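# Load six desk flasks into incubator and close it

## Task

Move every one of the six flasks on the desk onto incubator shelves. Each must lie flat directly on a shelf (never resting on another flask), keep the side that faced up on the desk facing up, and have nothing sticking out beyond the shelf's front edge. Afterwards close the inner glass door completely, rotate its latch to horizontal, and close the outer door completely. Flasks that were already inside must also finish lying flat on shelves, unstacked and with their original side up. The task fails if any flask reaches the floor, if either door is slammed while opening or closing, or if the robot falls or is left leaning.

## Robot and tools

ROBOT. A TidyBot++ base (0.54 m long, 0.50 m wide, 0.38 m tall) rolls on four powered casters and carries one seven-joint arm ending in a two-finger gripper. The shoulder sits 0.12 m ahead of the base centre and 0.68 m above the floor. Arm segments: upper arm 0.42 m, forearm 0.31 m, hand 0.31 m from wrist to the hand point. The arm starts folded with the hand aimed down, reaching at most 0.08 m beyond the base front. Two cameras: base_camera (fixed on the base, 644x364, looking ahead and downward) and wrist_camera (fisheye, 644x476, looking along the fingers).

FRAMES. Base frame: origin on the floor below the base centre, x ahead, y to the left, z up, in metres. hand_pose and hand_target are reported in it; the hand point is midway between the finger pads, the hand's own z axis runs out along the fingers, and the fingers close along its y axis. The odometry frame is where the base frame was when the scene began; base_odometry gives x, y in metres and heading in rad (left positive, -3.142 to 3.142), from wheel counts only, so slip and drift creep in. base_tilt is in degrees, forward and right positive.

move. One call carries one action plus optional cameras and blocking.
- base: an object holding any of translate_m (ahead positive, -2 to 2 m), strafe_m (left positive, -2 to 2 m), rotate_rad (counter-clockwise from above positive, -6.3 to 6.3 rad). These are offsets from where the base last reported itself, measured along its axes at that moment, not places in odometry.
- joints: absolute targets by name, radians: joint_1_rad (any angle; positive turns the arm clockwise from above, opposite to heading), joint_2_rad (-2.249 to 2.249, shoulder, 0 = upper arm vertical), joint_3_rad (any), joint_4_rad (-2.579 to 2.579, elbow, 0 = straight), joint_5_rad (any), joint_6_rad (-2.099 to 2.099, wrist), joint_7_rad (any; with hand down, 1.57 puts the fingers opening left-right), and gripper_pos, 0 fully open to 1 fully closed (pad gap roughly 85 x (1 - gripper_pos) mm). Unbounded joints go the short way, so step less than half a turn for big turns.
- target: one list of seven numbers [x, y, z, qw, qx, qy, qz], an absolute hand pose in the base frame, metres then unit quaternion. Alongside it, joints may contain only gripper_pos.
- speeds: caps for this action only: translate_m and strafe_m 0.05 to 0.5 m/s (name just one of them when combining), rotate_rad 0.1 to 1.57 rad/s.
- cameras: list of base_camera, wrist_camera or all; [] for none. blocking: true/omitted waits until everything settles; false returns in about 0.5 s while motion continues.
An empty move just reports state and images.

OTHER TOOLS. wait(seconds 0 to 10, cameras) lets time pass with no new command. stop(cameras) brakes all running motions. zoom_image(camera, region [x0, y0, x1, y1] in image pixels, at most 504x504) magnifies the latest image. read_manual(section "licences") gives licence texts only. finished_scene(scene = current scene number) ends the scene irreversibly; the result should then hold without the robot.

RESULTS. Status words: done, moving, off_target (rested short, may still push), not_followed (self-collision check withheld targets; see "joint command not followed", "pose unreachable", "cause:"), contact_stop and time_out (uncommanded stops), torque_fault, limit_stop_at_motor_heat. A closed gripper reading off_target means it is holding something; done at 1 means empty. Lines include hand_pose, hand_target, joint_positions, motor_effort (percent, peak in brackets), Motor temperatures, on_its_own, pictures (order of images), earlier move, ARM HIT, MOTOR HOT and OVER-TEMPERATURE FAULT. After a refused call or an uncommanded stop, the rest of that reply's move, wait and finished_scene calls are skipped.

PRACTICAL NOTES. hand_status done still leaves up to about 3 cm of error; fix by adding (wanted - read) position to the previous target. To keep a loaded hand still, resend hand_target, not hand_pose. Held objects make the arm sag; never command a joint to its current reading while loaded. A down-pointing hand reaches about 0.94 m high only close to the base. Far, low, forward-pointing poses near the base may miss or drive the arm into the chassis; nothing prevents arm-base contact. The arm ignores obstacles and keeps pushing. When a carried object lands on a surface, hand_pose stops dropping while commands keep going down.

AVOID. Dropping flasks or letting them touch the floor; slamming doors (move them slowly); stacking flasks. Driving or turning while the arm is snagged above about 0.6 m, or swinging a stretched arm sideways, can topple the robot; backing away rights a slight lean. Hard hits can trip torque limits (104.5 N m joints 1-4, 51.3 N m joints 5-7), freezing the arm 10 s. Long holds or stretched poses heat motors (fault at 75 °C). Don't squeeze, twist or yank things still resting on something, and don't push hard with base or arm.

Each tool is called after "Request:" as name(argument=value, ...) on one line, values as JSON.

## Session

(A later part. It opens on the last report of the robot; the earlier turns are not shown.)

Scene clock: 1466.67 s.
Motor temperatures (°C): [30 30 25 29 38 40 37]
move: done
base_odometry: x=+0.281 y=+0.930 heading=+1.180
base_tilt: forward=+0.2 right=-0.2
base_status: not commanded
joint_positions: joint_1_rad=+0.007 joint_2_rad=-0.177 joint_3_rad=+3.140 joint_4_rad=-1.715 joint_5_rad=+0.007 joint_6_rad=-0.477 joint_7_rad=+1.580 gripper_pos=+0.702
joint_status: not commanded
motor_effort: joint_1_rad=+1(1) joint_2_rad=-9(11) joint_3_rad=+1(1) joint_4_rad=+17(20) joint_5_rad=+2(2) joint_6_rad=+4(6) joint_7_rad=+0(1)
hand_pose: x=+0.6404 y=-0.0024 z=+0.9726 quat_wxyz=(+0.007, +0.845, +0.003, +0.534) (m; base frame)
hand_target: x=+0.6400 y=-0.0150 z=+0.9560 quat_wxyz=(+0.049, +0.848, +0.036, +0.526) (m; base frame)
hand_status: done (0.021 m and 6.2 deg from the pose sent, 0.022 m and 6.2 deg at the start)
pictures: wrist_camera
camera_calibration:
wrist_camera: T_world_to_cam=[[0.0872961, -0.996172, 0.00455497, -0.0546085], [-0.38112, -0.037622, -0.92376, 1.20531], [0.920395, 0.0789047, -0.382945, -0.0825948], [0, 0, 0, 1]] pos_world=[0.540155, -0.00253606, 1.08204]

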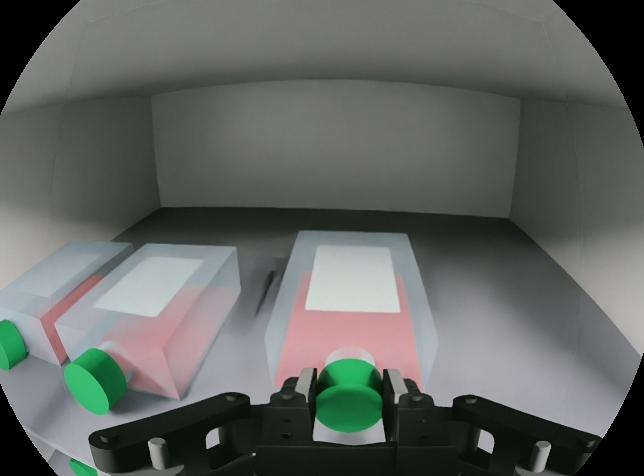

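Request:
move(target=[0.640, -0.015, 0.950, 0.047, 0.867, 0.036, 0.495], cameras=["wrist_camera"])

Scene clock: 1470.70 s.
Motor temperatures (°C): [30 30 25 29 38 40 37]
move: done
base_odometry: x=+0.281 y=+0.930 heading=+1.180
base_tilt: forward=+0.3 right=-0.2
base_status: not commanded
joint_positions: joint_1_rad=+0.007 joint_2_rad=-0.168 joint_3_rad=+3.140 joint_4_rad=-1.686 joint_5_rad=+0.007 joint_6_rad=-0.517 joint_7_rad=+1.580 gripper_pos=+0.702
joint_status: not commanded
motor_effort: joint_1_rad=+1(1) joint_2_rad=-12(13) joint_3_rad=+1(2) joint_4_rad=+19(20) joint_5_rad=+1(2) joint_6_rad=+5(6) joint_7_rad=+0(1)
hand_pose: x=+0.6409 y=-0.0024 z=+0.9737 quat_wxyz=(+0.007, +0.851, +0.003, +0.525) (m; base frame)
hand_target: x=+0.6400 y=-0.0150 z=+0.9500 quat_wxyz=(+0.047, +0.867, +0.036, +0.495) (m; base frame)
hand_status: done (0.027 m and 7.1 deg from the pose sent, 0.026 m and 7.8 deg at the start)
pictures: wrist_camera
camera_calibration:
wrist_camera: T_world_to_cam=[[0.0872001, -0.996187, 0.0026197, -0.0527139], [-0.399985, -0.0374205, -0.915757, 1.2108], [0.912364, 0.0788063, -0.401723, -0.0592388], [0, 0, 0, 1]] pos_world=[0.542945, -0.002536, 1.08514]

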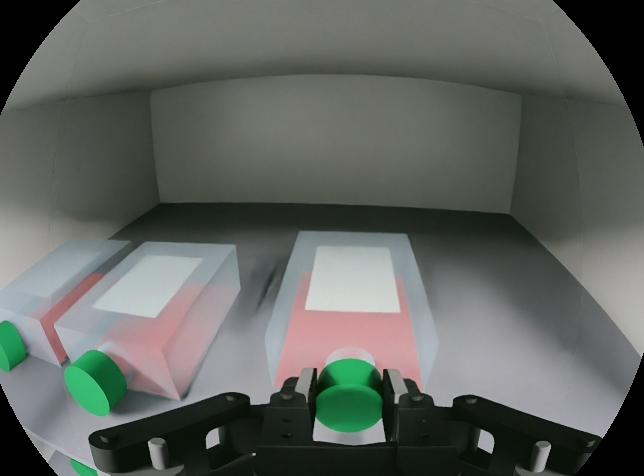

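Request:
move(target=[0.640, -0.015, 0.950, 0.045, 0.878, 0.036, 0.475], cameras=["wrist_camera"])

Request:
move(target=[0.640, -0.015, 0.950, 0.043, 0.889, 0.036, 0.455], cameras=["wrist_camera"])

Scene clock: 1473.33 s.
Motor temperatures (°C): [30 30 25 29 38 40 37]
move: done
base_odometry: x=+0.281 y=+0.930 heading=+1.180
base_tilt: forward=+0.3 right=-0.1
base_status: not commanded
joint_positions: joint_1_rad=+0.007 joint_2_rad=-0.153 joint_3_rad=+3.140 joint_4_rad=-1.641 joint_5_rad=+0.007 joint_6_rad=-0.582 joint_7_rad=+1.580 gripper_pos=+0.702
joint_status: not commanded
motor_effort: joint_1_rad=+1(1) joint_2_rad=-13(14) joint_3_rad=+0(1) joint_4_rad=+20(20) joint_5_rad=+1(1) joint_6_rad=+6(6) joint_7_rad=+1(1)
hand_pose: x=+0.6414 y=-0.0025 z=+0.9749 quat_wxyz=(+0.007, +0.860, +0.003, +0.511) (m; base frame)
hand_target: x=+0.6400 y=-0.0150 z=+0.9500 quat_wxyz=(+0.045, +0.878, +0.036, +0.475) (m; base frame)
hand_status: done (0.028 m and 7.4 deg from the pose sent, 0.027 m and 8.7 deg at the start)
pictures: wrist_camera
camera_calibration:
wrist_camera: T_world_to_cam=[[0.0869283, -0.996214, -0.00053519, -0.0495213], [-0.43097, -0.0371215, -0.901602, 1.21829], [0.898169, 0.0786054, -0.432566, -0.0200117], [0, 0, 0, 1]] pos_world=[0.547327, -0.00253593, 1.08973]

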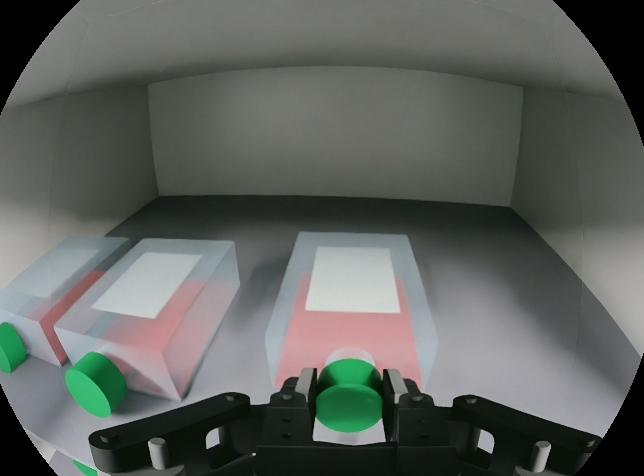

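Scene clock: 1474.10 s.
Motor temperatures (°C): [30 30 25 29 38 40 37]
move: done
base_odometry: x=+0.281 y=+0.930 heading=+1.180
base_tilt: forward=+0.3 right=-0.2
base_status: not commanded
joint_positions: joint_1_rad=+0.006 joint_2_rad=-0.134 joint_3_rad=+3.140 joint_4_rad=-1.588 joint_5_rad=+0.007 joint_6_rad=-0.657 joint_7_rad=+1.580 gripper_pos=+0.702
joint_status: not commanded
motor_effort: joint_1_rad=+0(1) joint_2_rad=-14(14) joint_3_rad=+0(1) joint_4_rad=+20(21) joint_5_rad=+1(1) joint_6_rad=+5(6) joint_7_rad=+0(1)
hand_pose: x=+0.6420 y=-0.0024 z=+0.9754 quat_wxyz=(+0.007, +0.870, +0.003, +0.493) (m; base frame)
hand_target: x=+0.6400 y=-0.0150 z=+0.9500 quat_wxyz=(+0.043, +0.889, +0.036, +0.455) (m; base frame)
hand_status: done (0.028 m and 7.4 deg from the pose sent, 0.028 m and 9.1 deg at the start)
pictures: wrist_camera
camera_calibration:
wrist_camera: T_world_to_cam=[[0.0867795, -0.996218, -0.0044645, -0.0456147], [-0.468093, -0.0368183, -0.882912, 1.22452], [0.879408, 0.0787085, -0.469517, 0.0276758], [0, 0, 0, 1]] pos_world=[0.552807, -0.00253578, 1.09393]

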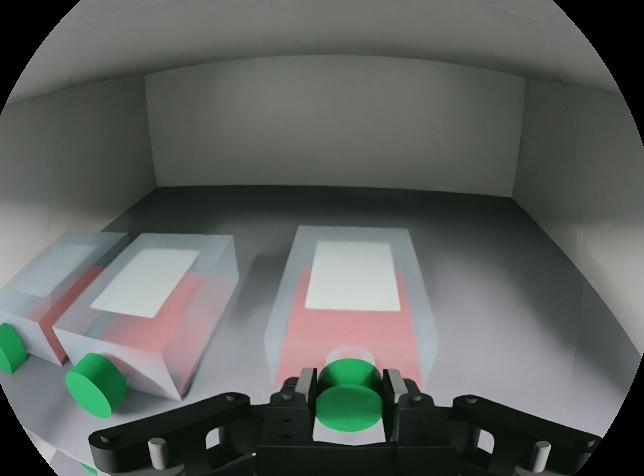

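Request:
move(target=[0.640, -0.015, 0.950, 0.044, 0.883, 0.036, 0.466], cameras=[])

Request:
move(joints={"gripper_pos": 0.62}, cameras=["wrist_camera"])

Request:
move(joints={"gripper_pos": 0.45}, cameras=["wrist_camera"])

Scene clock: 1479.00 s.
Motor temperatures (°C): [30 30 25 29 38 40 37]
move: done
base_odometry: x=+0.281 y=+0.930 heading=+1.180
base_tilt: forward=+0.3 right=-0.1
base_status: not commanded
joint_positions: joint_1_rad=+0.006 joint_2_rad=-0.134 joint_3_rad=+3.140 joint_4_rad=-1.590 joint_5_rad=+0.007 joint_6_rad=-0.655 joint_7_rad=+1.580 gripper_pos=+0.702
joint_status: not commanded
motor_effort: joint_1_rad=+0(1) joint_2_rad=-12(14) joint_3_rad=-1(1) joint_4_rad=+19(20) joint_5_rad=+1(1) joint_6_rad=+5(6) joint_7_rad=+0(1)
hand_pose: x=+0.6420 y=-0.0024 z=+0.9751 quat_wxyz=(+0.007, +0.870, +0.003, +0.493) (m; base frame)
hand_target: x=+0.6400 y=-0.0150 z=+0.9500 quat_wxyz=(+0.044, +0.883, +0.036, +0.466) (m; base frame)
hand_status: done (0.028 m and 6.7 deg from the pose sent, 0.028 m and 6.6 deg at the start)
pictures: none
No camera images: "cameras" was empty.

Scene clock: 1479.83 s.
Motor temperatures (°C): [30 30 25 29 38 40 37]
move: done
base_odometry: x=+0.281 y=+0.930 heading=+1.180
base_tilt: forward=+0.2 right=-0.2
base_status: not commanded
joint_positions: joint_1_rad=+0.006 joint_2_rad=-0.131 joint_3_rad=+3.140 joint_4_rad=-1.602 joint_5_rad=+0.007 joint_6_rad=-0.655 joint_7_rad=+1.580 gripper_pos=+0.620
joint_status: all done
motor_effort: joint_1_rad=+0(0) joint_2_rad=-15(16) joint_3_rad=-1(1) joint_4_rad=+21(23) joint_5_rad=+0(1) joint_6_rad=+7(8) joint_7_rad=+0(1)
hand_pose: x=+0.6415 y=-0.0024 z=+0.9662 quat_wxyz=(+0.007, +0.874, +0.003, +0.486) (m; base frame)
hand_target: x=+0.6400 y=-0.0150 z=+0.9500 quat_wxyz=(+0.044, +0.883, +0.036, +0.466) (m; base frame)
hand_status: not commanded
pictures: wrist_camera
camera_calibration:
wrist_camera: T_world_to_cam=[[0.0867477, -0.996213, -0.00587298, -0.0442056], [-0.481117, -0.0367309, -0.875886, 1.21777], [0.872354, 0.0788067, -0.482482, 0.0409533], [0, 0, 0, 1]] pos_world=[0.554001, -0.00253572, 1.08613]

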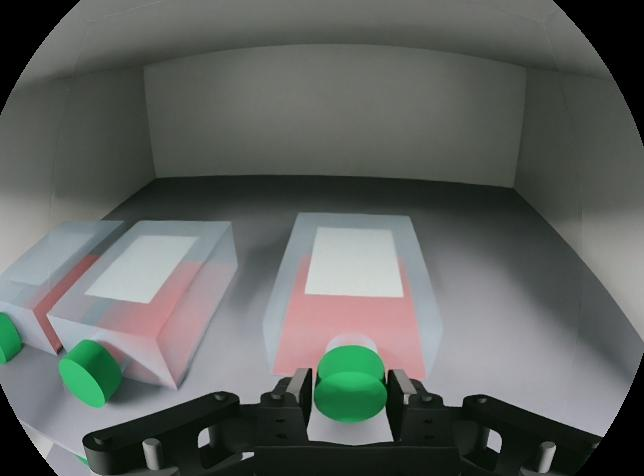

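Scene clock: 1480.43 s.
Motor temperatures (°C): [30 30 25 29 38 40 37]
move: done
base_odometry: x=+0.281 y=+0.930 heading=+1.180
base_tilt: forward=+0.3 right=-0.1
base_status: not commanded
joint_positions: joint_1_rad=+0.006 joint_2_rad=-0.131 joint_3_rad=+3.140 joint_4_rad=-1.602 joint_5_rad=+0.007 joint_6_rad=-0.655 joint_7_rad=+1.580 gripper_pos=+0.450
joint_status: all done
motor_effort: joint_1_rad=+0(0) joint_2_rad=-16(16) joint_3_rad=+0(1) joint_4_rad=+22(23) joint_5_rad=+0(1) joint_6_rad=+7(8) joint_7_rad=+0(0)
hand_pose: x=+0.6415 y=-0.0024 z=+0.9662 quat_wxyz=(+0.007, +0.874, +0.003, +0.486) (m; base frame)
hand_target: x=+0.6400 y=-0.0150 z=+0.9500 quat_wxyz=(+0.044, +0.883, +0.036, +0.466) (m; base frame)
hand_status: not commanded
pictures: wrist_camera
camera_calibration:
wrist_camera: T_world_to_cam=[[0.0867477, -0.996213, -0.00587298, -0.0442056], [-0.481117, -0.0367309, -0.875886, 1.21777], [0.872354, 0.0788067, -0.482482, 0.0409533], [0, 0, 0, 1]] pos_world=[0.554001, -0.00253572, 1.08613]

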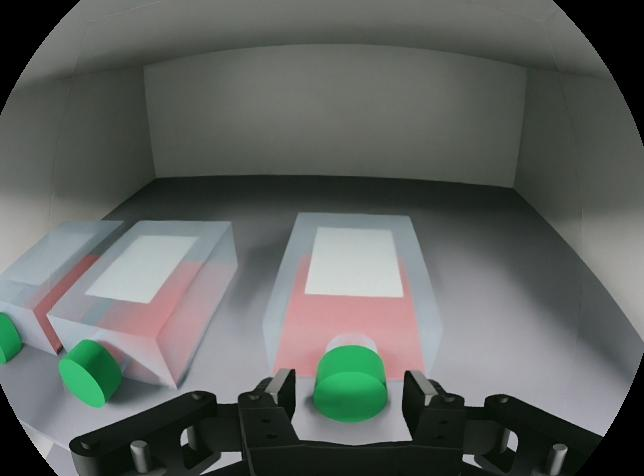

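Request:
move(base={"translate_m": -0.25}, speeds={"translate_m": 0.3})

Request:
zoom_image(camera="wrist_camera", region=[60, 180, 564, 476])

Scene clock: 1484.40 s.
Motor temperatures (°C): [30 30 25 29 38 40 37]
move: done
base_odometry: x=+0.185 y=+0.699 heading=+1.179
base_tilt: forward=+0.2 right=-0.1
base_status: done
joint_positions: joint_1_rad=+0.003 joint_2_rad=-0.121 joint_3_rad=+3.142 joint_4_rad=-1.603 joint_5_rad=+0.007 joint_6_rad=-0.655 joint_7_rad=+1.580 gripper_pos=+0.450
joint_status: not commanded
motor_effort: joint_1_rad=+0(2) joint_2_rad=-16(19) joint_3_rad=+1(2) joint_4_rad=+22(23) joint_5_rad=+1(1) joint_6_rad=+7(8) joint_7_rad=+0(1)
hand_pose: x=+0.6443 y=-0.0017 z=+0.9604 quat_wxyz=(+0.006, +0.876, +0.004, +0.482) (m; base frame)
hand_target: x=+0.6400 y=-0.0150 z=+0.9500 quat_wxyz=(+0.044, +0.883, +0.036, +0.466) (m; base frame)
hand_status: not commanded
pictures: base_camera, wrist_camera
camera_calibration:
wrist_camera: T_world_to_cam=[[0.0880513, -0.996091, -0.00702901, -0.0435783], [-0.490603, -0.0372244, -0.870588, 1.21509], [0.866923, 0.0801049, -0.491963, 0.0481681], [0, 0, 0, 1]] pos_world=[0.558204, -0.00203562, 1.08123]

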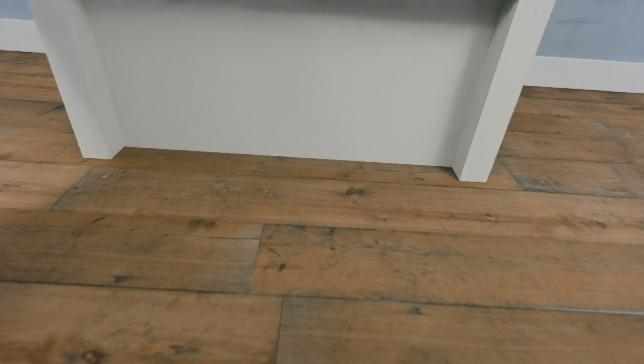

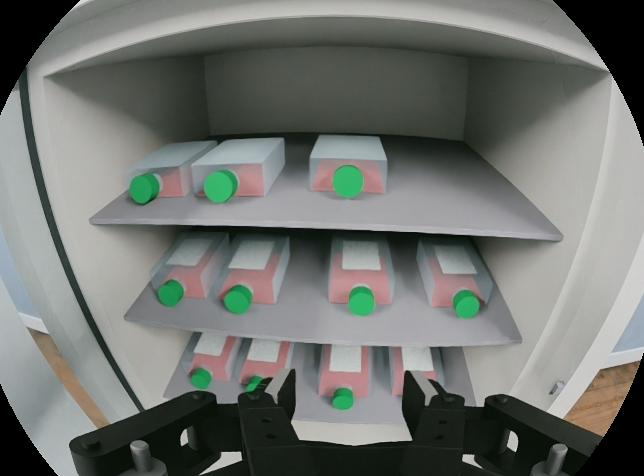

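Scaled by 1.000.

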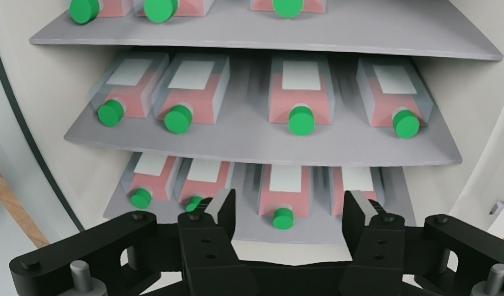

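Request:
move(base={"translate_m": -0.63}, joints={"gripper_pos": 0.3}, cameras=[])

Request:
move(base={"translate_m": -0.15, "strafe_m": 0.77, "rotate_rad": 1.576}, speeds={"rotate_rad": 0.7}, cameras=[])

Request:
move(base={"translate_m": 0.05, "strafe_m": 1.08})

Scene clock: 1494.93 s.
Motor temperatures (°C): [30 30 25 29 38 40 37]
move: done
base_odometry: x=-0.056 y=+0.117 heading=+1.178
base_tilt: forward=+0.3 right=-0.1
base_status: done
joint_positions: joint_1_rad=+0.003 joint_2_rad=-0.117 joint_3_rad=+3.142 joint_4_rad=-1.603 joint_5_rad=+0.007 joint_6_rad=-0.655 joint_7_rad=+1.580 gripper_pos=+0.300
joint_status: all done
motor_effort: joint_1_rad=+0(1) joint_2_rad=-16(19) joint_3_rad=+0(2) joint_4_rad=+21(22) joint_5_rad=+0(1) joint_6_rad=+7(7) joint_7_rad=+0(1)
hand_pose: x=+0.6452 y=-0.0017 z=+0.9587 quat_wxyz=(+0.006, +0.877, +0.004, +0.480) (m; base frame)
hand_target: x=+0.6400 y=-0.0150 z=+0.9500 quat_wxyz=(+0.044, +0.883, +0.036, +0.466) (m; base frame)
hand_status: not commanded
pictures: none
No camera images: "cameras" was empty.

Scene clock: 1498.07 s.
Motor temperatures (°C): [30 30 25 29 38 40 37]
move: done
base_odometry: x=-0.825 y=+0.273 heading=+2.754
base_tilt: forward=+0.3 right=-0.2
base_status: done
joint_positions: joint_1_rad=-0.005 joint_2_rad=-0.117 joint_3_rad=+3.156 joint_4_rad=-1.603 joint_5_rad=+0.007 joint_6_rad=-0.655 joint_7_rad=+1.580 gripper_pos=+0.300
joint_status: not commanded
motor_effort: joint_1_rad=+0(3) joint_2_rad=-15(19) joint_3_rad=+0(4) joint_4_rad=+22(22) joint_5_rad=+1(2) joint_6_rad=+7(7) joint_7_rad=+0(0)
hand_pose: x=+0.6455 y=-0.0052 z=+0.9584 quat_wxyz=(+0.007, +0.877, +0.001, +0.480) (m; base frame)
hand_target: x=+0.6400 y=-0.0150 z=+0.9500 quat_wxyz=(+0.044, +0.883, +0.036, +0.466) (m; base frame)
hand_status: not commanded
pictures: none
No camera images: "cameras" was empty.

Scene clock: 1501.43 s.
Motor temperatures (°C): [30 30 25 29 38 40 37]
move: done
base_odometry: x=-1.279 y=-0.708 heading=+2.756
base_tilt: forward=+0.2 right=-0.1
base_status: done
joint_positions: joint_1_rad=-0.005 joint_2_rad=-0.117 joint_3_rad=+3.156 joint_4_rad=-1.603 joint_5_rad=+0.007 joint_6_rad=-0.655 joint_7_rad=+1.580 gripper_pos=+0.300
joint_status: not commanded
motor_effort: joint_1_rad=+0(2) joint_2_rad=-16(20) joint_3_rad=+0(4) joint_4_rad=+21(23) joint_5_rad=+0(1) joint_6_rad=+7(7) joint_7_rad=+0(1)
hand_pose: x=+0.6455 y=-0.0048 z=+0.9583 quat_wxyz=(+0.007, +0.877, +0.001, +0.480) (m; base frame)
hand_target: x=+0.6400 y=-0.0150 z=+0.9500 quat_wxyz=(+0.044, +0.883, +0.036, +0.466) (m; base frame)
hand_status: not commanded
pictures: base_camera, wrist_camera
camera_calibration:
wrist_camera: T_world_to_cam=[[0.0829679, -0.996512, -0.00899158, -0.0415628], [-0.4943, -0.0333167, -0.868653, 1.21431], [0.865323, 0.0765148, -0.49534, 0.0506285], [0, 0, 0, 1]] pos_world=[0.559872, -0.00483479, 1.07952]

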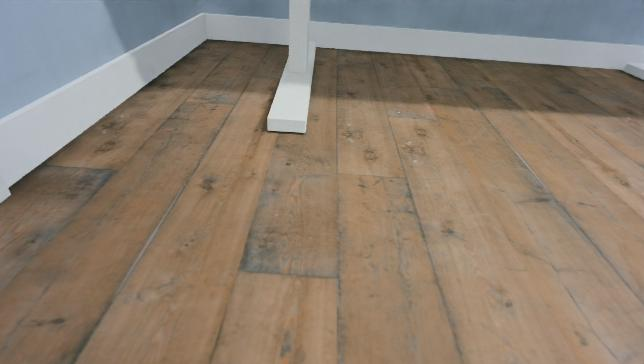

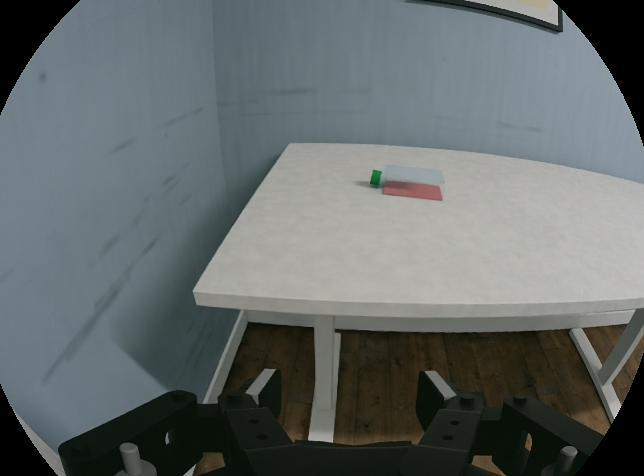

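Request:
move(target=[0.62, -0.1, 0.93, 0.3748, 0.5878, -0.6236, 0.3532])

Scene clock: 1530.30 s.
Motor temperatures (°C): [30 30 25 29 38 40 37]
move: done
base_odometry: x=-1.279 y=-0.708 heading=+2.756
base_tilt: forward=+0.3 right=-0.1
base_status: not commanded
joint_positions: joint_1_rad=-0.607 joint_2_rad=+0.627 joint_3_rad=+3.830 joint_4_rad=-0.874 joint_5_rad=+0.626 joint_6_rad=-1.735 joint_7_rad=+0.170 gripper_pos=+0.300
joint_status: not commanded
motor_effort: joint_1_rad=+0(2) joint_2_rad=-33(35) joint_3_rad=+6(7) joint_4_rad=+16(22) joint_5_rad=+8(8) joint_6_rad=+1(7) joint_7_rad=+0(0)
hand_pose: x=+0.6377 y=-0.0911 z=+0.9033 quat_wxyz=(+0.349, +0.643, -0.598, +0.328) (m; base frame)
hand_target: x=+0.6200 y=-0.1000 z=+0.9300 quat_wxyz=(+0.375, +0.588, -0.624, +0.353) (m; base frame)
hand_status: done (0.033 m and 8.1 deg from the pose sent, 0.103 m and 93.2 deg at the start)
pictures: base_camera, wrist_camera
camera_calibration:
wrist_camera: T_world_to_cam=[[-0.991158, -0.127896, 0.0353327, 0.596664], [-0.0945022, 0.493513, -0.864589, 0.94917], [0.0931404, -0.860284, -0.501236, 0.449133], [0, 0, 0, 1]] pos_world=[0.639254, -0.00573516, 1.02468]

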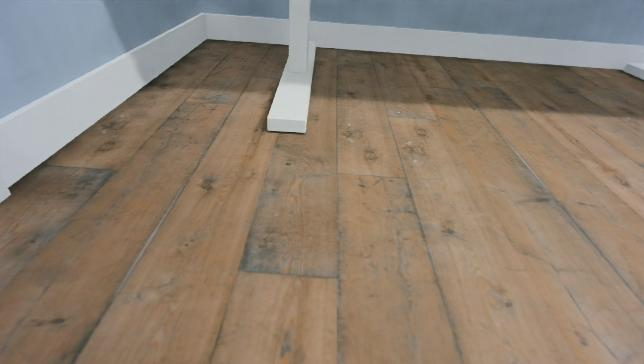

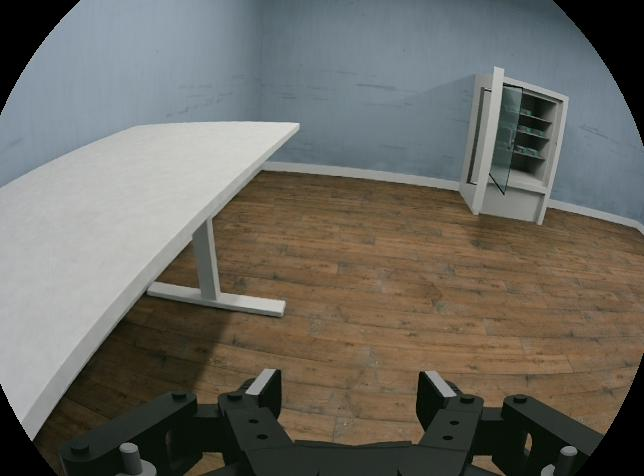

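Request:
move(target=[0.66, 0, 0.95, 0, 0.94, 0, 0.342], cameras=[])

Request:
move(base={"translate_m": 0.25, "strafe_m": -0.125}, joints={"gripper_pos": 0.98})

Scene clock: 1555.10 s.
Motor temperatures (°C): [30 30 25 29 38 40 37]
move: done
base_odometry: x=-1.279 y=-0.708 heading=+2.756
base_tilt: forward=+0.2 right=-0.1
base_status: not commanded
joint_positions: joint_1_rad=-0.039 joint_2_rad=+0.113 joint_3_rad=+3.194 joint_4_rad=-1.183 joint_5_rad=+0.068 joint_6_rad=-1.212 joint_7_rad=+1.512 gripper_pos=+0.300
joint_status: not commanded
motor_effort: joint_1_rad=+0(2) joint_2_rad=-22(34) joint_3_rad=+0(8) joint_4_rad=+19(21) joint_5_rad=+1(8) joint_6_rad=+5(5) joint_7_rad=+0(1)
hand_pose: x=+0.6536 y=-0.0236 z=+0.9350 quat_wxyz=(+0.029, +0.949, -0.032, +0.312) (m; base frame)
hand_target: x=+0.6600 y=+0.0000 z=+0.9500 quat_wxyz=(+0.000, +0.940, +0.000, +0.342) (m; base frame)
hand_status: done (0.029 m and 6.1 deg from the pose sent, 0.105 m and 88.5 deg at the start)
pictures: none
No camera images: "cameras" was empty.

Scene clock: 1556.80 s.
Motor temperatures (°C): [30 30 25 29 38 40 37]
move: done
base_odometry: x=-1.463 y=-0.498 heading=+2.756
base_tilt: forward=+0.3 right=-0.2
base_status: done
joint_positions: joint_1_rad=-0.032 joint_2_rad=+0.109 joint_3_rad=+3.189 joint_4_rad=-1.185 joint_5_rad=+0.064 joint_6_rad=-1.205 joint_7_rad=+1.514 gripper_pos=+0.980
joint_status: all done
motor_effort: joint_1_rad=+0(2) joint_2_rad=-22(27) joint_3_rad=+0(2) joint_4_rad=+20(21) joint_5_rad=+1(2) joint_6_rad=+5(6) joint_7_rad=+0(0)
hand_pose: x=+0.6539 y=-0.0238 z=+0.9372 quat_wxyz=(+0.028, +0.948, -0.032, +0.316) (m; base frame)
hand_target: x=+0.6600 y=+0.0000 z=+0.9500 quat_wxyz=(+0.000, +0.940, +0.000, +0.342) (m; base frame)
hand_status: not commanded
pictures: base_camera, wrist_camera
camera_calibration:
wrist_camera: T_world_to_cam=[[-0.00374778, -0.99982, -0.0185826, 0.00418294], [-0.766855, 0.0148002, -0.64165, 1.16604], [0.64181, 0.0118454, -0.766772, 0.43338], [0, 0, 0, 1]] pos_world=[0.616049, -0.0182089, 1.08057]

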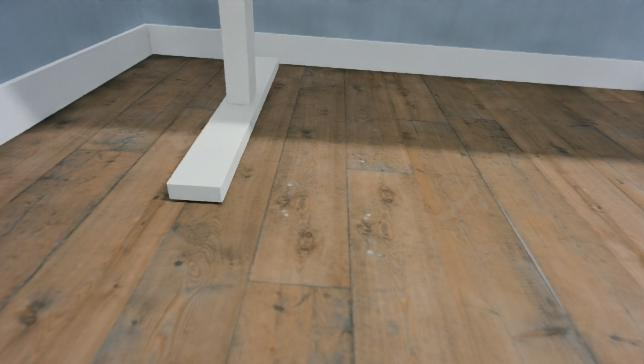

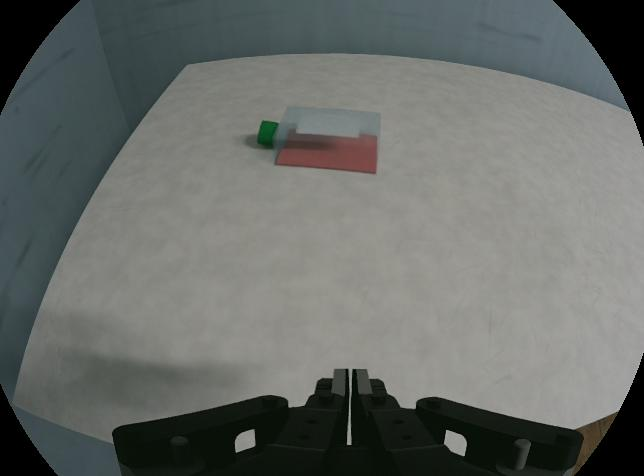

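Request:
move(target=[0.745, 0.02, 0.96, 0, 0.966, 0, 0.259])

Scene clock: 1568.77 s.
Motor temperatures (°C): [30 30 25 29 38 40 37]
move: done
base_odometry: x=-1.463 y=-0.498 heading=+2.756
base_tilt: forward=+0.4 right=-0.1
base_status: not commanded
joint_positions: joint_1_rad=-0.035 joint_2_rad=+0.536 joint_3_rad=+3.189 joint_4_rad=-0.404 joint_5_rad=+0.053 joint_6_rad=-1.631 joint_7_rad=+1.514 gripper_pos=+0.980
joint_status: not commanded
motor_effort: joint_1_rad=+0(0) joint_2_rad=-34(35) joint_3_rad=-1(1) joint_4_rad=+17(21) joint_5_rad=+1(1) joint_6_rad=+4(6) joint_7_rad=+0(1)
hand_pose: x=+0.7560 y=-0.0115 z=+0.9674 quat_wxyz=(+0.029, +0.958, -0.035, +0.282) (m; base frame)
hand_target: x=+0.7450 y=+0.0200 z=+0.9600 quat_wxyz=(+0.000, +0.966, +0.000, +0.259) (m; base frame)
hand_status: done (0.034 m and 6.0 deg from the pose sent, 0.104 m and 8.4 deg at the start)
pictures: base_camera, wrist_camera
camera_calibration:
wrist_camera: T_world_to_cam=[[-0.0137581, -0.999707, -0.019903, 0.026376], [-0.810109, 0.0228121, -0.585836, 1.24238], [0.586118, 0.00806363, -0.810185, 0.474896], [0, 0, 0, 1]] pos_world=[0.728477, -0.00580236, 1.11311]

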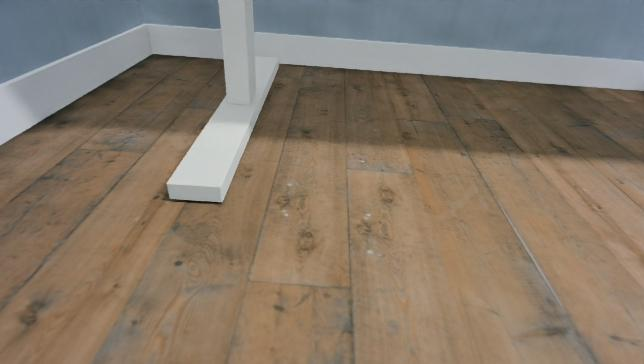

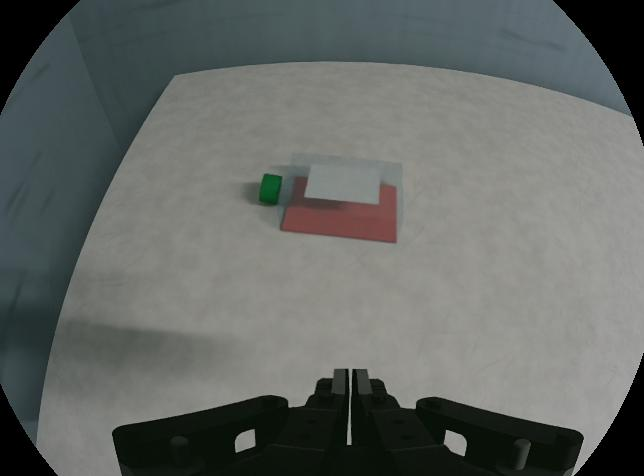

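Request:
move(base={"translate_m": 0.318, "strafe_m": 0.012}, speeds={"translate_m": 0.15})

Scene clock: 1572.87 s.
Motor temperatures (°C): [30 30 25 29 38 40 37]
move: done
base_odometry: x=-1.763 y=-0.390 heading=+2.756
base_tilt: forward=+0.2 right=-0.2
base_status: done
joint_positions: joint_1_rad=-0.037 joint_2_rad=+0.548 joint_3_rad=+3.189 joint_4_rad=-0.401 joint_5_rad=+0.052 joint_6_rad=-1.638 joint_7_rad=+1.514 gripper_pos=+0.980
joint_status: not commanded
motor_effort: joint_1_rad=+0(3) joint_2_rad=-35(38) joint_3_rad=+0(2) joint_4_rad=+17(19) joint_5_rad=+1(2) joint_6_rad=+4(5) joint_7_rad=+0(0)
hand_pose: x=+0.7578 y=-0.0102 z=+0.9599 quat_wxyz=(+0.029, +0.960, -0.034, +0.275) (m; base frame)
hand_target: x=+0.7450 y=+0.0200 z=+0.9600 quat_wxyz=(+0.000, +0.966, +0.000, +0.259) (m; base frame)
hand_status: not commanded
pictures: base_camera, wrist_camera
camera_calibration:
wrist_camera: T_world_to_cam=[[-0.0125944, -0.999716, -0.020227, 0.0268959], [-0.819447, 0.0219114, -0.572736, 1.23387], [0.573017, 0.0093617, -0.81949, 0.486631], [0, 0, 0, 1]] pos_world=[0.732581, -0.00470327, 1.10602]

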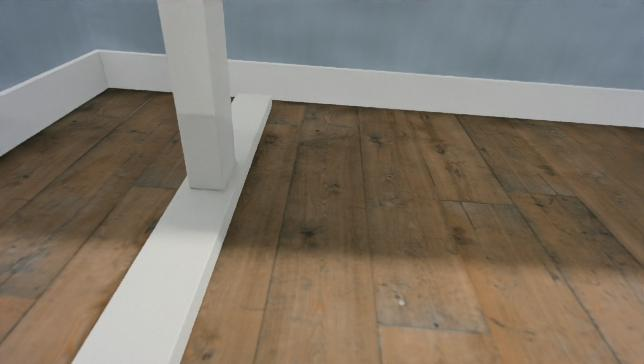

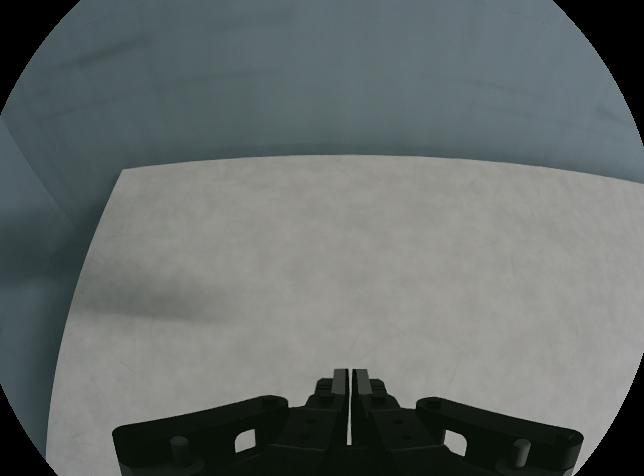

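Request:
move(target=[0.75, 0.02, 0.91, 0, 0.966, 0, 0.259], cameras=["wrist_camera"])

Request:
move(target=[0.75, 0.02, 0.88, 0, 0.966, 0, 0.259], cameras=["wrist_camera"])

Scene clock: 1577.53 s.
Motor temperatures (°C): [30 30 25 29 38 40 37]
move: done
base_odometry: x=-1.763 y=-0.390 heading=+2.756
base_tilt: forward=+0.3 right=-0.1
base_status: not commanded
joint_positions: joint_1_rad=-0.040 joint_2_rad=+0.489 joint_3_rad=+3.189 joint_4_rad=-0.714 joint_5_rad=+0.052 joint_6_rad=-1.494 joint_7_rad=+1.514 gripper_pos=+0.980
joint_status: not commanded
motor_effort: joint_1_rad=+0(0) joint_2_rad=-34(36) joint_3_rad=+0(1) joint_4_rad=+19(19) joint_5_rad=+1(1) joint_6_rad=+3(4) joint_7_rad=+0(0)
hand_pose: x=+0.7441 y=-0.0113 z=+0.8861 quat_wxyz=(+0.030, +0.974, -0.030, +0.222) (m; base frame)
hand_target: x=+0.7500 y=+0.0200 z=+0.9100 quat_wxyz=(+0.000, +0.966, +0.000, +0.259) (m; base frame)
hand_status: done (0.040 m and 6.6 deg from the pose sent, 0.059 m and 5.5 deg at the start)
pictures: wrist_camera
camera_calibration:
wrist_camera: T_world_to_cam=[[-0.00875625, -0.999796, -0.0181753, 0.0195251], [-0.877413, 0.0164004, -0.479456, 1.14087], [0.479657, 0.011749, -0.877378, 0.554772], [0, 0, 0, 1]] pos_world=[0.735089, -0.00570774, 1.0341]

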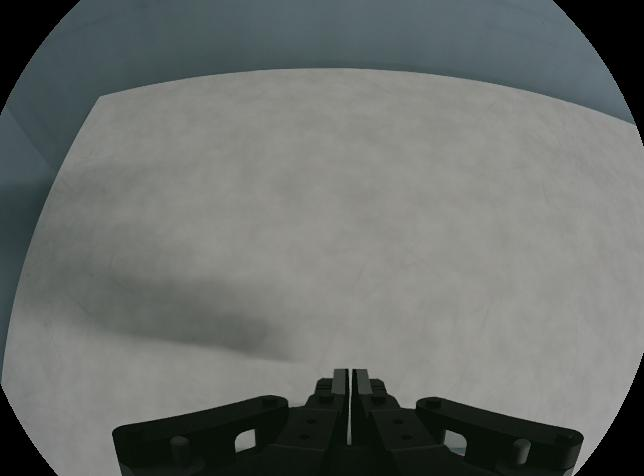

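Scene clock: 1578.60 s.
Motor temperatures (°C): [30 30 25 29 38 40 37]
move: done
base_odometry: x=-1.763 y=-0.390 heading=+2.756
base_tilt: forward=+0.3 right=-0.2
base_status: not commanded
joint_positions: joint_1_rad=-0.041 joint_2_rad=+0.457 joint_3_rad=+3.189 joint_4_rad=-0.867 joint_5_rad=+0.052 joint_6_rad=-1.375 joint_7_rad=+1.514 gripper_pos=+0.980
joint_status: not commanded
motor_effort: joint_1_rad=+0(0) joint_2_rad=-34(35) joint_3_rad=+0(1) joint_4_rad=+19(20) joint_5_rad=+1(1) joint_6_rad=+3(4) joint_7_rad=+0(1)
hand_pose: x=+0.7431 y=-0.0118 z=+0.8552 quat_wxyz=(+0.030, +0.975, -0.027, +0.220) (m; base frame)
hand_target: x=+0.7500 y=+0.0200 z=+0.8800 quat_wxyz=(+0.000, +0.966, +0.000, +0.259) (m; base frame)
hand_status: done (0.041 m and 6.5 deg from the pose sent, 0.032 m and 6.6 deg at the start)
pictures: wrist_camera
camera_calibration:
wrist_camera: T_world_to_cam=[[-0.00283921, -0.999841, -0.01762, 0.0135509], [-0.879056, 0.0108951, -0.476593, 1.12388], [0.476709, 0.0141358, -0.878947, 0.531697], [0, 0, 0, 1]] pos_world=[0.734523, -0.006212, 1.0032]

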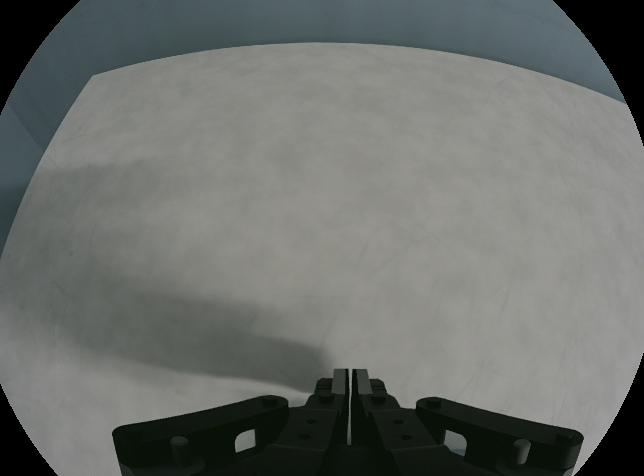

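Request:
move(target=[0.75, 0.02, 0.894, 0, 0.966, 0, 0.259], cameras=["wrist_camera"])

Scene clock: 1580.37 s.
Motor temperatures (°C): [30 30 25 29 38 40 37]
move: done
base_odometry: x=-1.763 y=-0.390 heading=+2.756
base_tilt: forward=+0.3 right=-0.2
base_status: not commanded
joint_positions: joint_1_rad=-0.041 joint_2_rad=+0.455 joint_3_rad=+3.189 joint_4_rad=-0.824 joint_5_rad=+0.052 joint_6_rad=-1.373 joint_7_rad=+1.514 gripper_pos=+0.980
joint_status: not commanded
motor_effort: joint_1_rad=+0(0) joint_2_rad=-34(36) joint_3_rad=+1(1) joint_4_rad=+19(20) joint_5_rad=+1(2) joint_6_rad=+4(4) joint_7_rad=+0(0)
hand_pose: x=+0.7515 y=-0.0114 z=+0.8761 quat_wxyz=(+0.029, +0.969, -0.027, +0.243) (m; base frame)
hand_target: x=+0.7500 y=+0.0200 z=+0.8940 quat_wxyz=(+0.000, +0.966, +0.000, +0.259) (m; base frame)
hand_status: done (0.036 m and 4.9 deg from the pose sent, 0.051 m and 6.5 deg at the start)
pictures: wrist_camera
camera_calibration:
wrist_camera: T_world_to_cam=[[-0.000969973, -0.999843, -0.017695, 0.0129141], [-0.855397, 0.00999514, -0.517877, 1.15958], [0.517972, 0.014634, -0.855272, 0.494375], [0, 0, 0, 1]] pos_world=[0.735839, -0.00591269, 1.02357]

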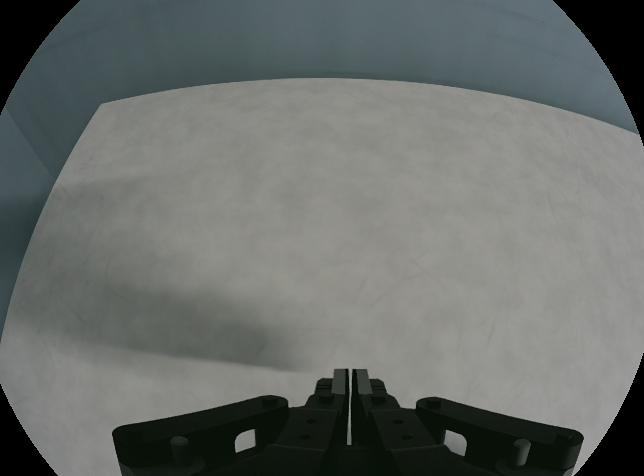

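Request:
move(target=[0.75, 0.02, 0.885, 0, 0.966, 0, 0.259], cameras=[])

Scene clock: 1582.23 s.
Motor temperatures (°C): [30 30 25 29 38 40 37]
move: done
base_odometry: x=-1.763 y=-0.390 heading=+2.756
base_tilt: forward=+0.3 right=-0.2
base_status: not commanded
joint_positions: joint_1_rad=-0.041 joint_2_rad=+0.453 joint_3_rad=+3.189 joint_4_rad=-0.851 joint_5_rad=+0.052 joint_6_rad=-1.368 joint_7_rad=+1.514 gripper_pos=+0.980
joint_status: not commanded
motor_effort: joint_1_rad=+0(0) joint_2_rad=-34(36) joint_3_rad=+0(1) joint_4_rad=+19(20) joint_5_rad=+1(2) joint_6_rad=+4(4) joint_7_rad=+0(0)
hand_pose: x=+0.7474 y=-0.0117 z=+0.8665 quat_wxyz=(+0.030, +0.971, -0.027, +0.234) (m; base frame)
hand_target: x=+0.7500 y=+0.0200 z=+0.8850 quat_wxyz=(+0.000, +0.966, +0.000, +0.259) (m; base frame)
hand_status: done (0.037 m and 5.4 deg from the pose sent, 0.033 m and 4.9 deg at the start)
pictures: none
No camera images: "cameras" was empty.

Request:
move(base={"translate_m": -0.085}, speeds={"translate_m": 0.06}, cameras=["wrist_camera"])

Request:
move(base={"translate_m": 0.03}, speeds={"translate_m": 0.1}, cameras=[])

Request:
move(target=[0.70, 0.02, 0.97, 0, 0.95, 0, 0.312], cameras=["wrist_camera"])

Request:
move(base={"translate_m": -0.22})

Scene clock: 1588.87 s.
Motor temperatures (°C): [30 31 25 29 38 40 37]
move: done
base_odometry: x=-1.684 y=-0.422 heading=+2.756
base_tilt: forward=+0.3 right=-0.1
base_status: done
joint_positions: joint_1_rad=-0.043 joint_2_rad=+0.449 joint_3_rad=+3.189 joint_4_rad=-0.851 joint_5_rad=+0.052 joint_6_rad=-1.368 joint_7_rad=+1.514 gripper_pos=+0.980
joint_status: not commanded
motor_effort: joint_1_rad=+0(1) joint_2_rad=-34(38) joint_3_rad=+0(1) joint_4_rad=+19(20) joint_5_rad=+1(2) joint_6_rad=+4(4) joint_7_rad=+0(0)
hand_pose: x=+0.7467 y=-0.0106 z=+0.8690 quat_wxyz=(+0.029, +0.971, -0.026, +0.236) (m; base frame)
hand_target: x=+0.7500 y=+0.0200 z=+0.8850 quat_wxyz=(+0.000, +0.966, +0.000, +0.259) (m; base frame)
hand_status: not commanded
pictures: wrist_camera
camera_calibration:
wrist_camera: T_world_to_cam=[[0.000300024, -0.999839, -0.0179313, 0.0128975], [-0.863271, 0.00879169, -0.504665, 1.1462], [0.504741, 0.015631, -0.863129, 0.507458], [0, 0, 0, 1]] pos_world=[0.733345, -0.00511365, 1.01668]

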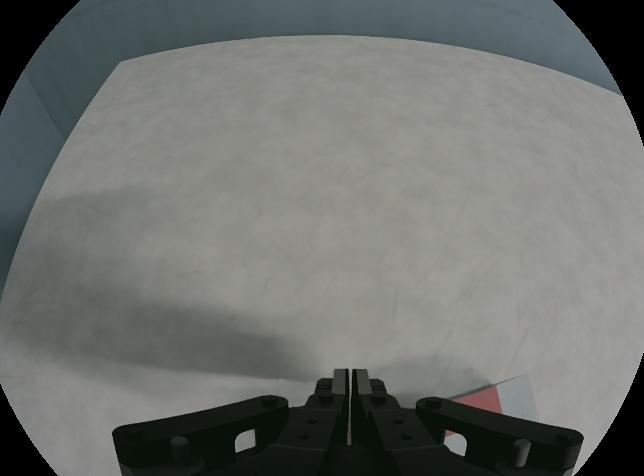

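Scene clock: 1589.67 s.
Motor temperatures (°C): [30 31 25 29 38 40 37]
move: done
base_odometry: x=-1.712 y=-0.411 heading=+2.756
base_tilt: forward=+0.2 right=-0.1
base_status: done
joint_positions: joint_1_rad=-0.044 joint_2_rad=+0.446 joint_3_rad=+3.189 joint_4_rad=-0.851 joint_5_rad=+0.052 joint_6_rad=-1.368 joint_7_rad=+1.514 gripper_pos=+0.980
joint_status: not commanded
motor_effort: joint_1_rad=+0(2) joint_2_rad=-34(37) joint_3_rad=+0(2) joint_4_rad=+19(20) joint_5_rad=+1(2) joint_6_rad=+4(4) joint_7_rad=+0(0)
hand_pose: x=+0.7462 y=-0.0100 z=+0.8707 quat_wxyz=(+0.029, +0.971, -0.026, +0.237) (m; base frame)
hand_target: x=+0.7500 y=+0.0200 z=+0.8850 quat_wxyz=(+0.000, +0.966, +0.000, +0.259) (m; base frame)
hand_status: not commanded
pictures: none
No camera images: "cameras" was empty.

Scene clock: 1590.83 s.
Motor temperatures (°C): [30 31 25 29 38 40 37]
move: done
base_odometry: x=-1.712 y=-0.411 heading=+2.756
base_tilt: forward=+0.3 right=-0.1
base_status: not commanded
joint_positions: joint_1_rad=-0.051 joint_2_rad=+0.277 joint_3_rad=+3.189 joint_4_rad=-0.857 joint_5_rad=+0.052 joint_6_rad=-1.368 joint_7_rad=+1.514 gripper_pos=+0.980
joint_status: not commanded
motor_effort: joint_1_rad=+0(0) joint_2_rad=-28(37) joint_3_rad=+0(1) joint_4_rad=+19(21) joint_5_rad=+1(2) joint_6_rad=+5(5) joint_7_rad=+0(1)
hand_pose: x=+0.7048 y=-0.0077 z=+0.9704 quat_wxyz=(+0.022, +0.948, -0.026, +0.315) (m; base frame)
hand_target: x=+0.7000 y=+0.0200 z=+0.9700 quat_wxyz=(+0.000, +0.950, +0.000, +0.312) (m; base frame)
hand_status: done (0.028 m and 3.9 deg from the pose sent, 0.114 m and 9.9 deg at the start)
pictures: wrist_camera
camera_calibration:
wrist_camera: T_world_to_cam=[[0.0117437, -0.999619, -0.0249982, 0.0163958], [-0.768601, 0.00696757, -0.639691, 1.22544], [0.639621, 0.0267259, -0.768226, 0.429069], [0, 0, 0, 1]] pos_world=[0.667239, -0.00361609, 1.11393]

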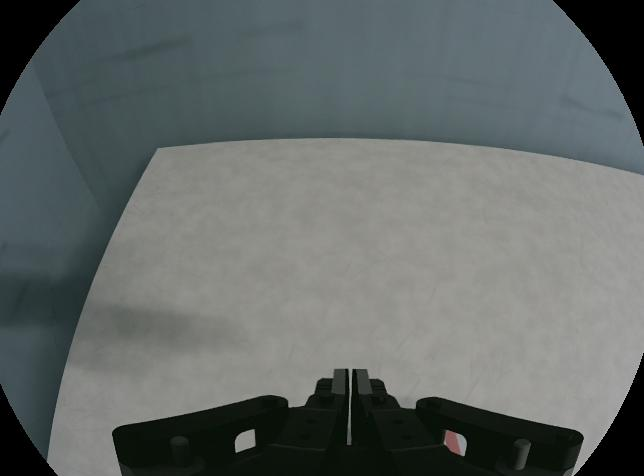

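Scene clock: 1592.50 s.
Motor temperatures (°C): [30 31 25 29 38 40 37]
move: done
base_odometry: x=-1.508 y=-0.494 heading=+2.756
base_tilt: forward=+0.3 right=-0.1
base_status: done
joint_positions: joint_1_rad=-0.052 joint_2_rad=+0.271 joint_3_rad=+3.189 joint_4_rad=-0.857 joint_5_rad=+0.052 joint_6_rad=-1.368 joint_7_rad=+1.514 gripper_pos=+0.980
joint_status: not commanded
motor_effort: joint_1_rad=+1(1) joint_2_rad=-27(33) joint_3_rad=+1(1) joint_4_rad=+19(21) joint_5_rad=+1(2) joint_6_rad=+5(6) joint_7_rad=+0(1)
hand_pose: x=+0.7033 y=-0.0068 z=+0.9733 quat_wxyz=(+0.022, +0.948, -0.025, +0.318) (m; base frame)
hand_target: x=+0.7000 y=+0.0200 z=+0.9700 quat_wxyz=(+0.000, +0.950, +0.000, +0.312) (m; base frame)
hand_status: not commanded
pictures: base_camera, wrist_camera
camera_calibration:
wrist_camera: T_world_to_cam=[[0.013619, -0.999591, -0.0251594, 0.0163206], [-0.765497, 0.00576497, -0.643413, 1.22756], [0.643295, 0.0280221, -0.765105, 0.426591], [0, 0, 0, 1]] pos_world=[0.665051, -0.00271698, 1.11663]

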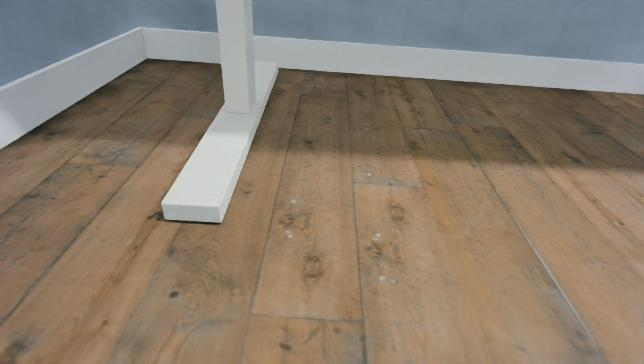

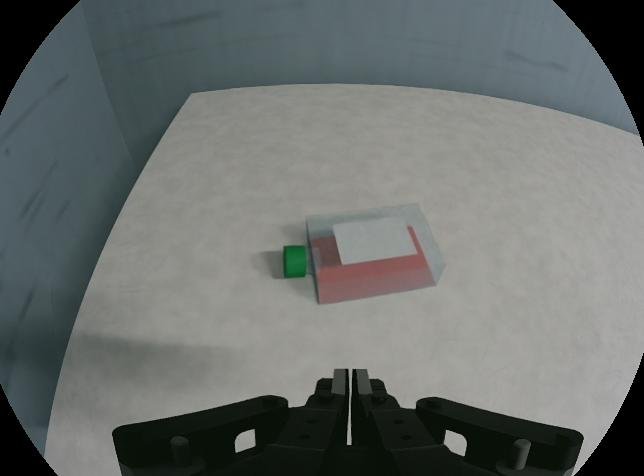

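Request:
move(target=[0.745, 0.02, 0.96, 0, 0.966, 0, 0.259], cameras=[])

Request:
move(base={"translate_m": 0.225}, speeds={"translate_m": 0.15}, cameras=[])

Request:
move(target=[0.75, 0.02, 0.915, 0, 0.966, 0, 0.259], cameras=["wrist_camera"])

Scene clock: 1605.27 s.
Motor temperatures (°C): [30 31 25 29 38 40 37]
move: done
base_odometry: x=-1.508 y=-0.494 heading=+2.756
base_tilt: forward=+0.3 right=-0.1
base_status: not commanded
joint_positions: joint_1_rad=-0.052 joint_2_rad=+0.539 joint_3_rad=+3.189 joint_4_rad=-0.405 joint_5_rad=+0.051 joint_6_rad=-1.631 joint_7_rad=+1.514 gripper_pos=+0.980
joint_status: not commanded
motor_effort: joint_1_rad=+0(0) joint_2_rad=-34(36) joint_3_rad=+0(1) joint_4_rad=+17(20) joint_5_rad=+1(1) joint_6_rad=+5(6) joint_7_rad=+0(1)
hand_pose: x=+0.7569 y=-0.0001 z=+0.9653 quat_wxyz=(+0.026, +0.959, -0.027, +0.281) (m; base frame)
hand_target: x=+0.7450 y=+0.0200 z=+0.9600 quat_wxyz=(+0.000, +0.966, +0.000, +0.259) (m; base frame)
hand_status: done (0.024 m and 5.0 deg from the pose sent, 0.051 m and 8.0 deg at the start)
pictures: none
No camera images: "cameras" was empty.

Scene clock: 1607.43 s.
Motor temperatures (°C): [30 31 25 29 38 40 37]
move: done
base_odometry: x=-1.716 y=-0.409 heading=+2.755
base_tilt: forward=+0.3 right=-0.1
base_status: done
joint_positions: joint_1_rad=-0.052 joint_2_rad=+0.549 joint_3_rad=+3.189 joint_4_rad=-0.401 joint_5_rad=+0.050 joint_6_rad=-1.637 joint_7_rad=+1.514 gripper_pos=+0.980
joint_status: not commanded
motor_effort: joint_1_rad=+0(2) joint_2_rad=-35(38) joint_3_rad=+0(2) joint_4_rad=+16(18) joint_5_rad=+1(2) joint_6_rad=+4(5) joint_7_rad=+0(1)
hand_pose: x=+0.7583 y=+0.0003 z=+0.9591 quat_wxyz=(+0.026, +0.961, -0.027, +0.275) (m; base frame)
hand_target: x=+0.7450 y=+0.0200 z=+0.9600 quat_wxyz=(+0.000, +0.966, +0.000, +0.259) (m; base frame)
hand_status: not commanded
pictures: none
No camera images: "cameras" was empty.

Scene clock: 1608.83 s.
Motor temperatures (°C): [30 31 25 29 38 40 37]
move: done
base_odometry: x=-1.716 y=-0.409 heading=+2.755
base_tilt: forward=+0.4 right=-0.1
base_status: not commanded
joint_positions: joint_1_rad=-0.052 joint_2_rad=+0.496 joint_3_rad=+3.189 joint_4_rad=-0.685 joint_5_rad=+0.050 joint_6_rad=-1.516 joint_7_rad=+1.514 gripper_pos=+0.980
joint_status: not commanded
motor_effort: joint_1_rad=+0(0) joint_2_rad=-34(36) joint_3_rad=-1(2) joint_4_rad=+19(19) joint_5_rad=+1(1) joint_6_rad=+3(4) joint_7_rad=+0(1)
hand_pose: x=+0.7444 y=-0.0028 z=+0.8908 quat_wxyz=(+0.028, +0.974, -0.024, +0.222) (m; base frame)
hand_target: x=+0.7500 y=+0.0200 z=+0.9150 quat_wxyz=(+0.000, +0.966, +0.000, +0.259) (m; base frame)
hand_status: done (0.034 m and 6.1 deg from the pose sent, 0.049 m and 4.7 deg at the start)
pictures: wrist_camera
camera_calibration:
wrist_camera: T_world_to_cam=[[0.00324935, -0.999801, -0.019677, 0.0204348], [-0.877544, 0.00658402, -0.479451, 1.14334], [0.479485, 0.0188253, -0.877348, 0.558742], [0, 0, 0, 1]] pos_world=[0.735359, 0.00238445, 1.03879]

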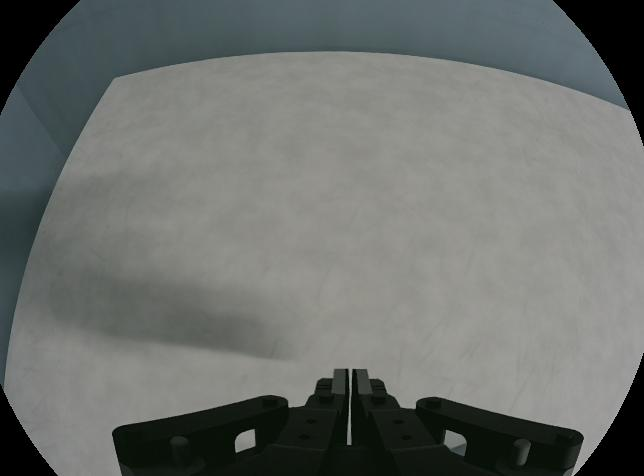

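Request:
move(target=[0.75, 0.02, 0.89, 0, 0.966, 0, 0.259], cameras=[])

Scene clock: 1611.20 s.
Motor temperatures (°C): [30 31 25 29 38 40 37]
move: done
base_odometry: x=-1.716 y=-0.409 heading=+2.755
base_tilt: forward=+0.2 right=-0.2
base_status: not commanded
joint_positions: joint_1_rad=-0.052 joint_2_rad=+0.466 joint_3_rad=+3.189 joint_4_rad=-0.820 joint_5_rad=+0.050 joint_6_rad=-1.413 joint_7_rad=+1.514 gripper_pos=+0.980
joint_status: not commanded
motor_effort: joint_1_rad=+0(1) joint_2_rad=-34(35) joint_3_rad=+1(1) joint_4_rad=+18(20) joint_5_rad=+1(2) joint_6_rad=+4(4) joint_7_rad=+0(0)
hand_pose: x=+0.7435 y=-0.0039 z=+0.8656 quat_wxyz=(+0.028, +0.975, -0.022, +0.221) (m; base frame)
hand_target: x=+0.7500 y=+0.0200 z=+0.8900 quat_wxyz=(+0.000, +0.966, +0.000, +0.259) (m; base frame)
hand_status: done (0.035 m and 6.1 deg from the pose sent, 0.023 m and 6.1 deg at the start)
pictures: none
No camera images: "cameras" was empty.


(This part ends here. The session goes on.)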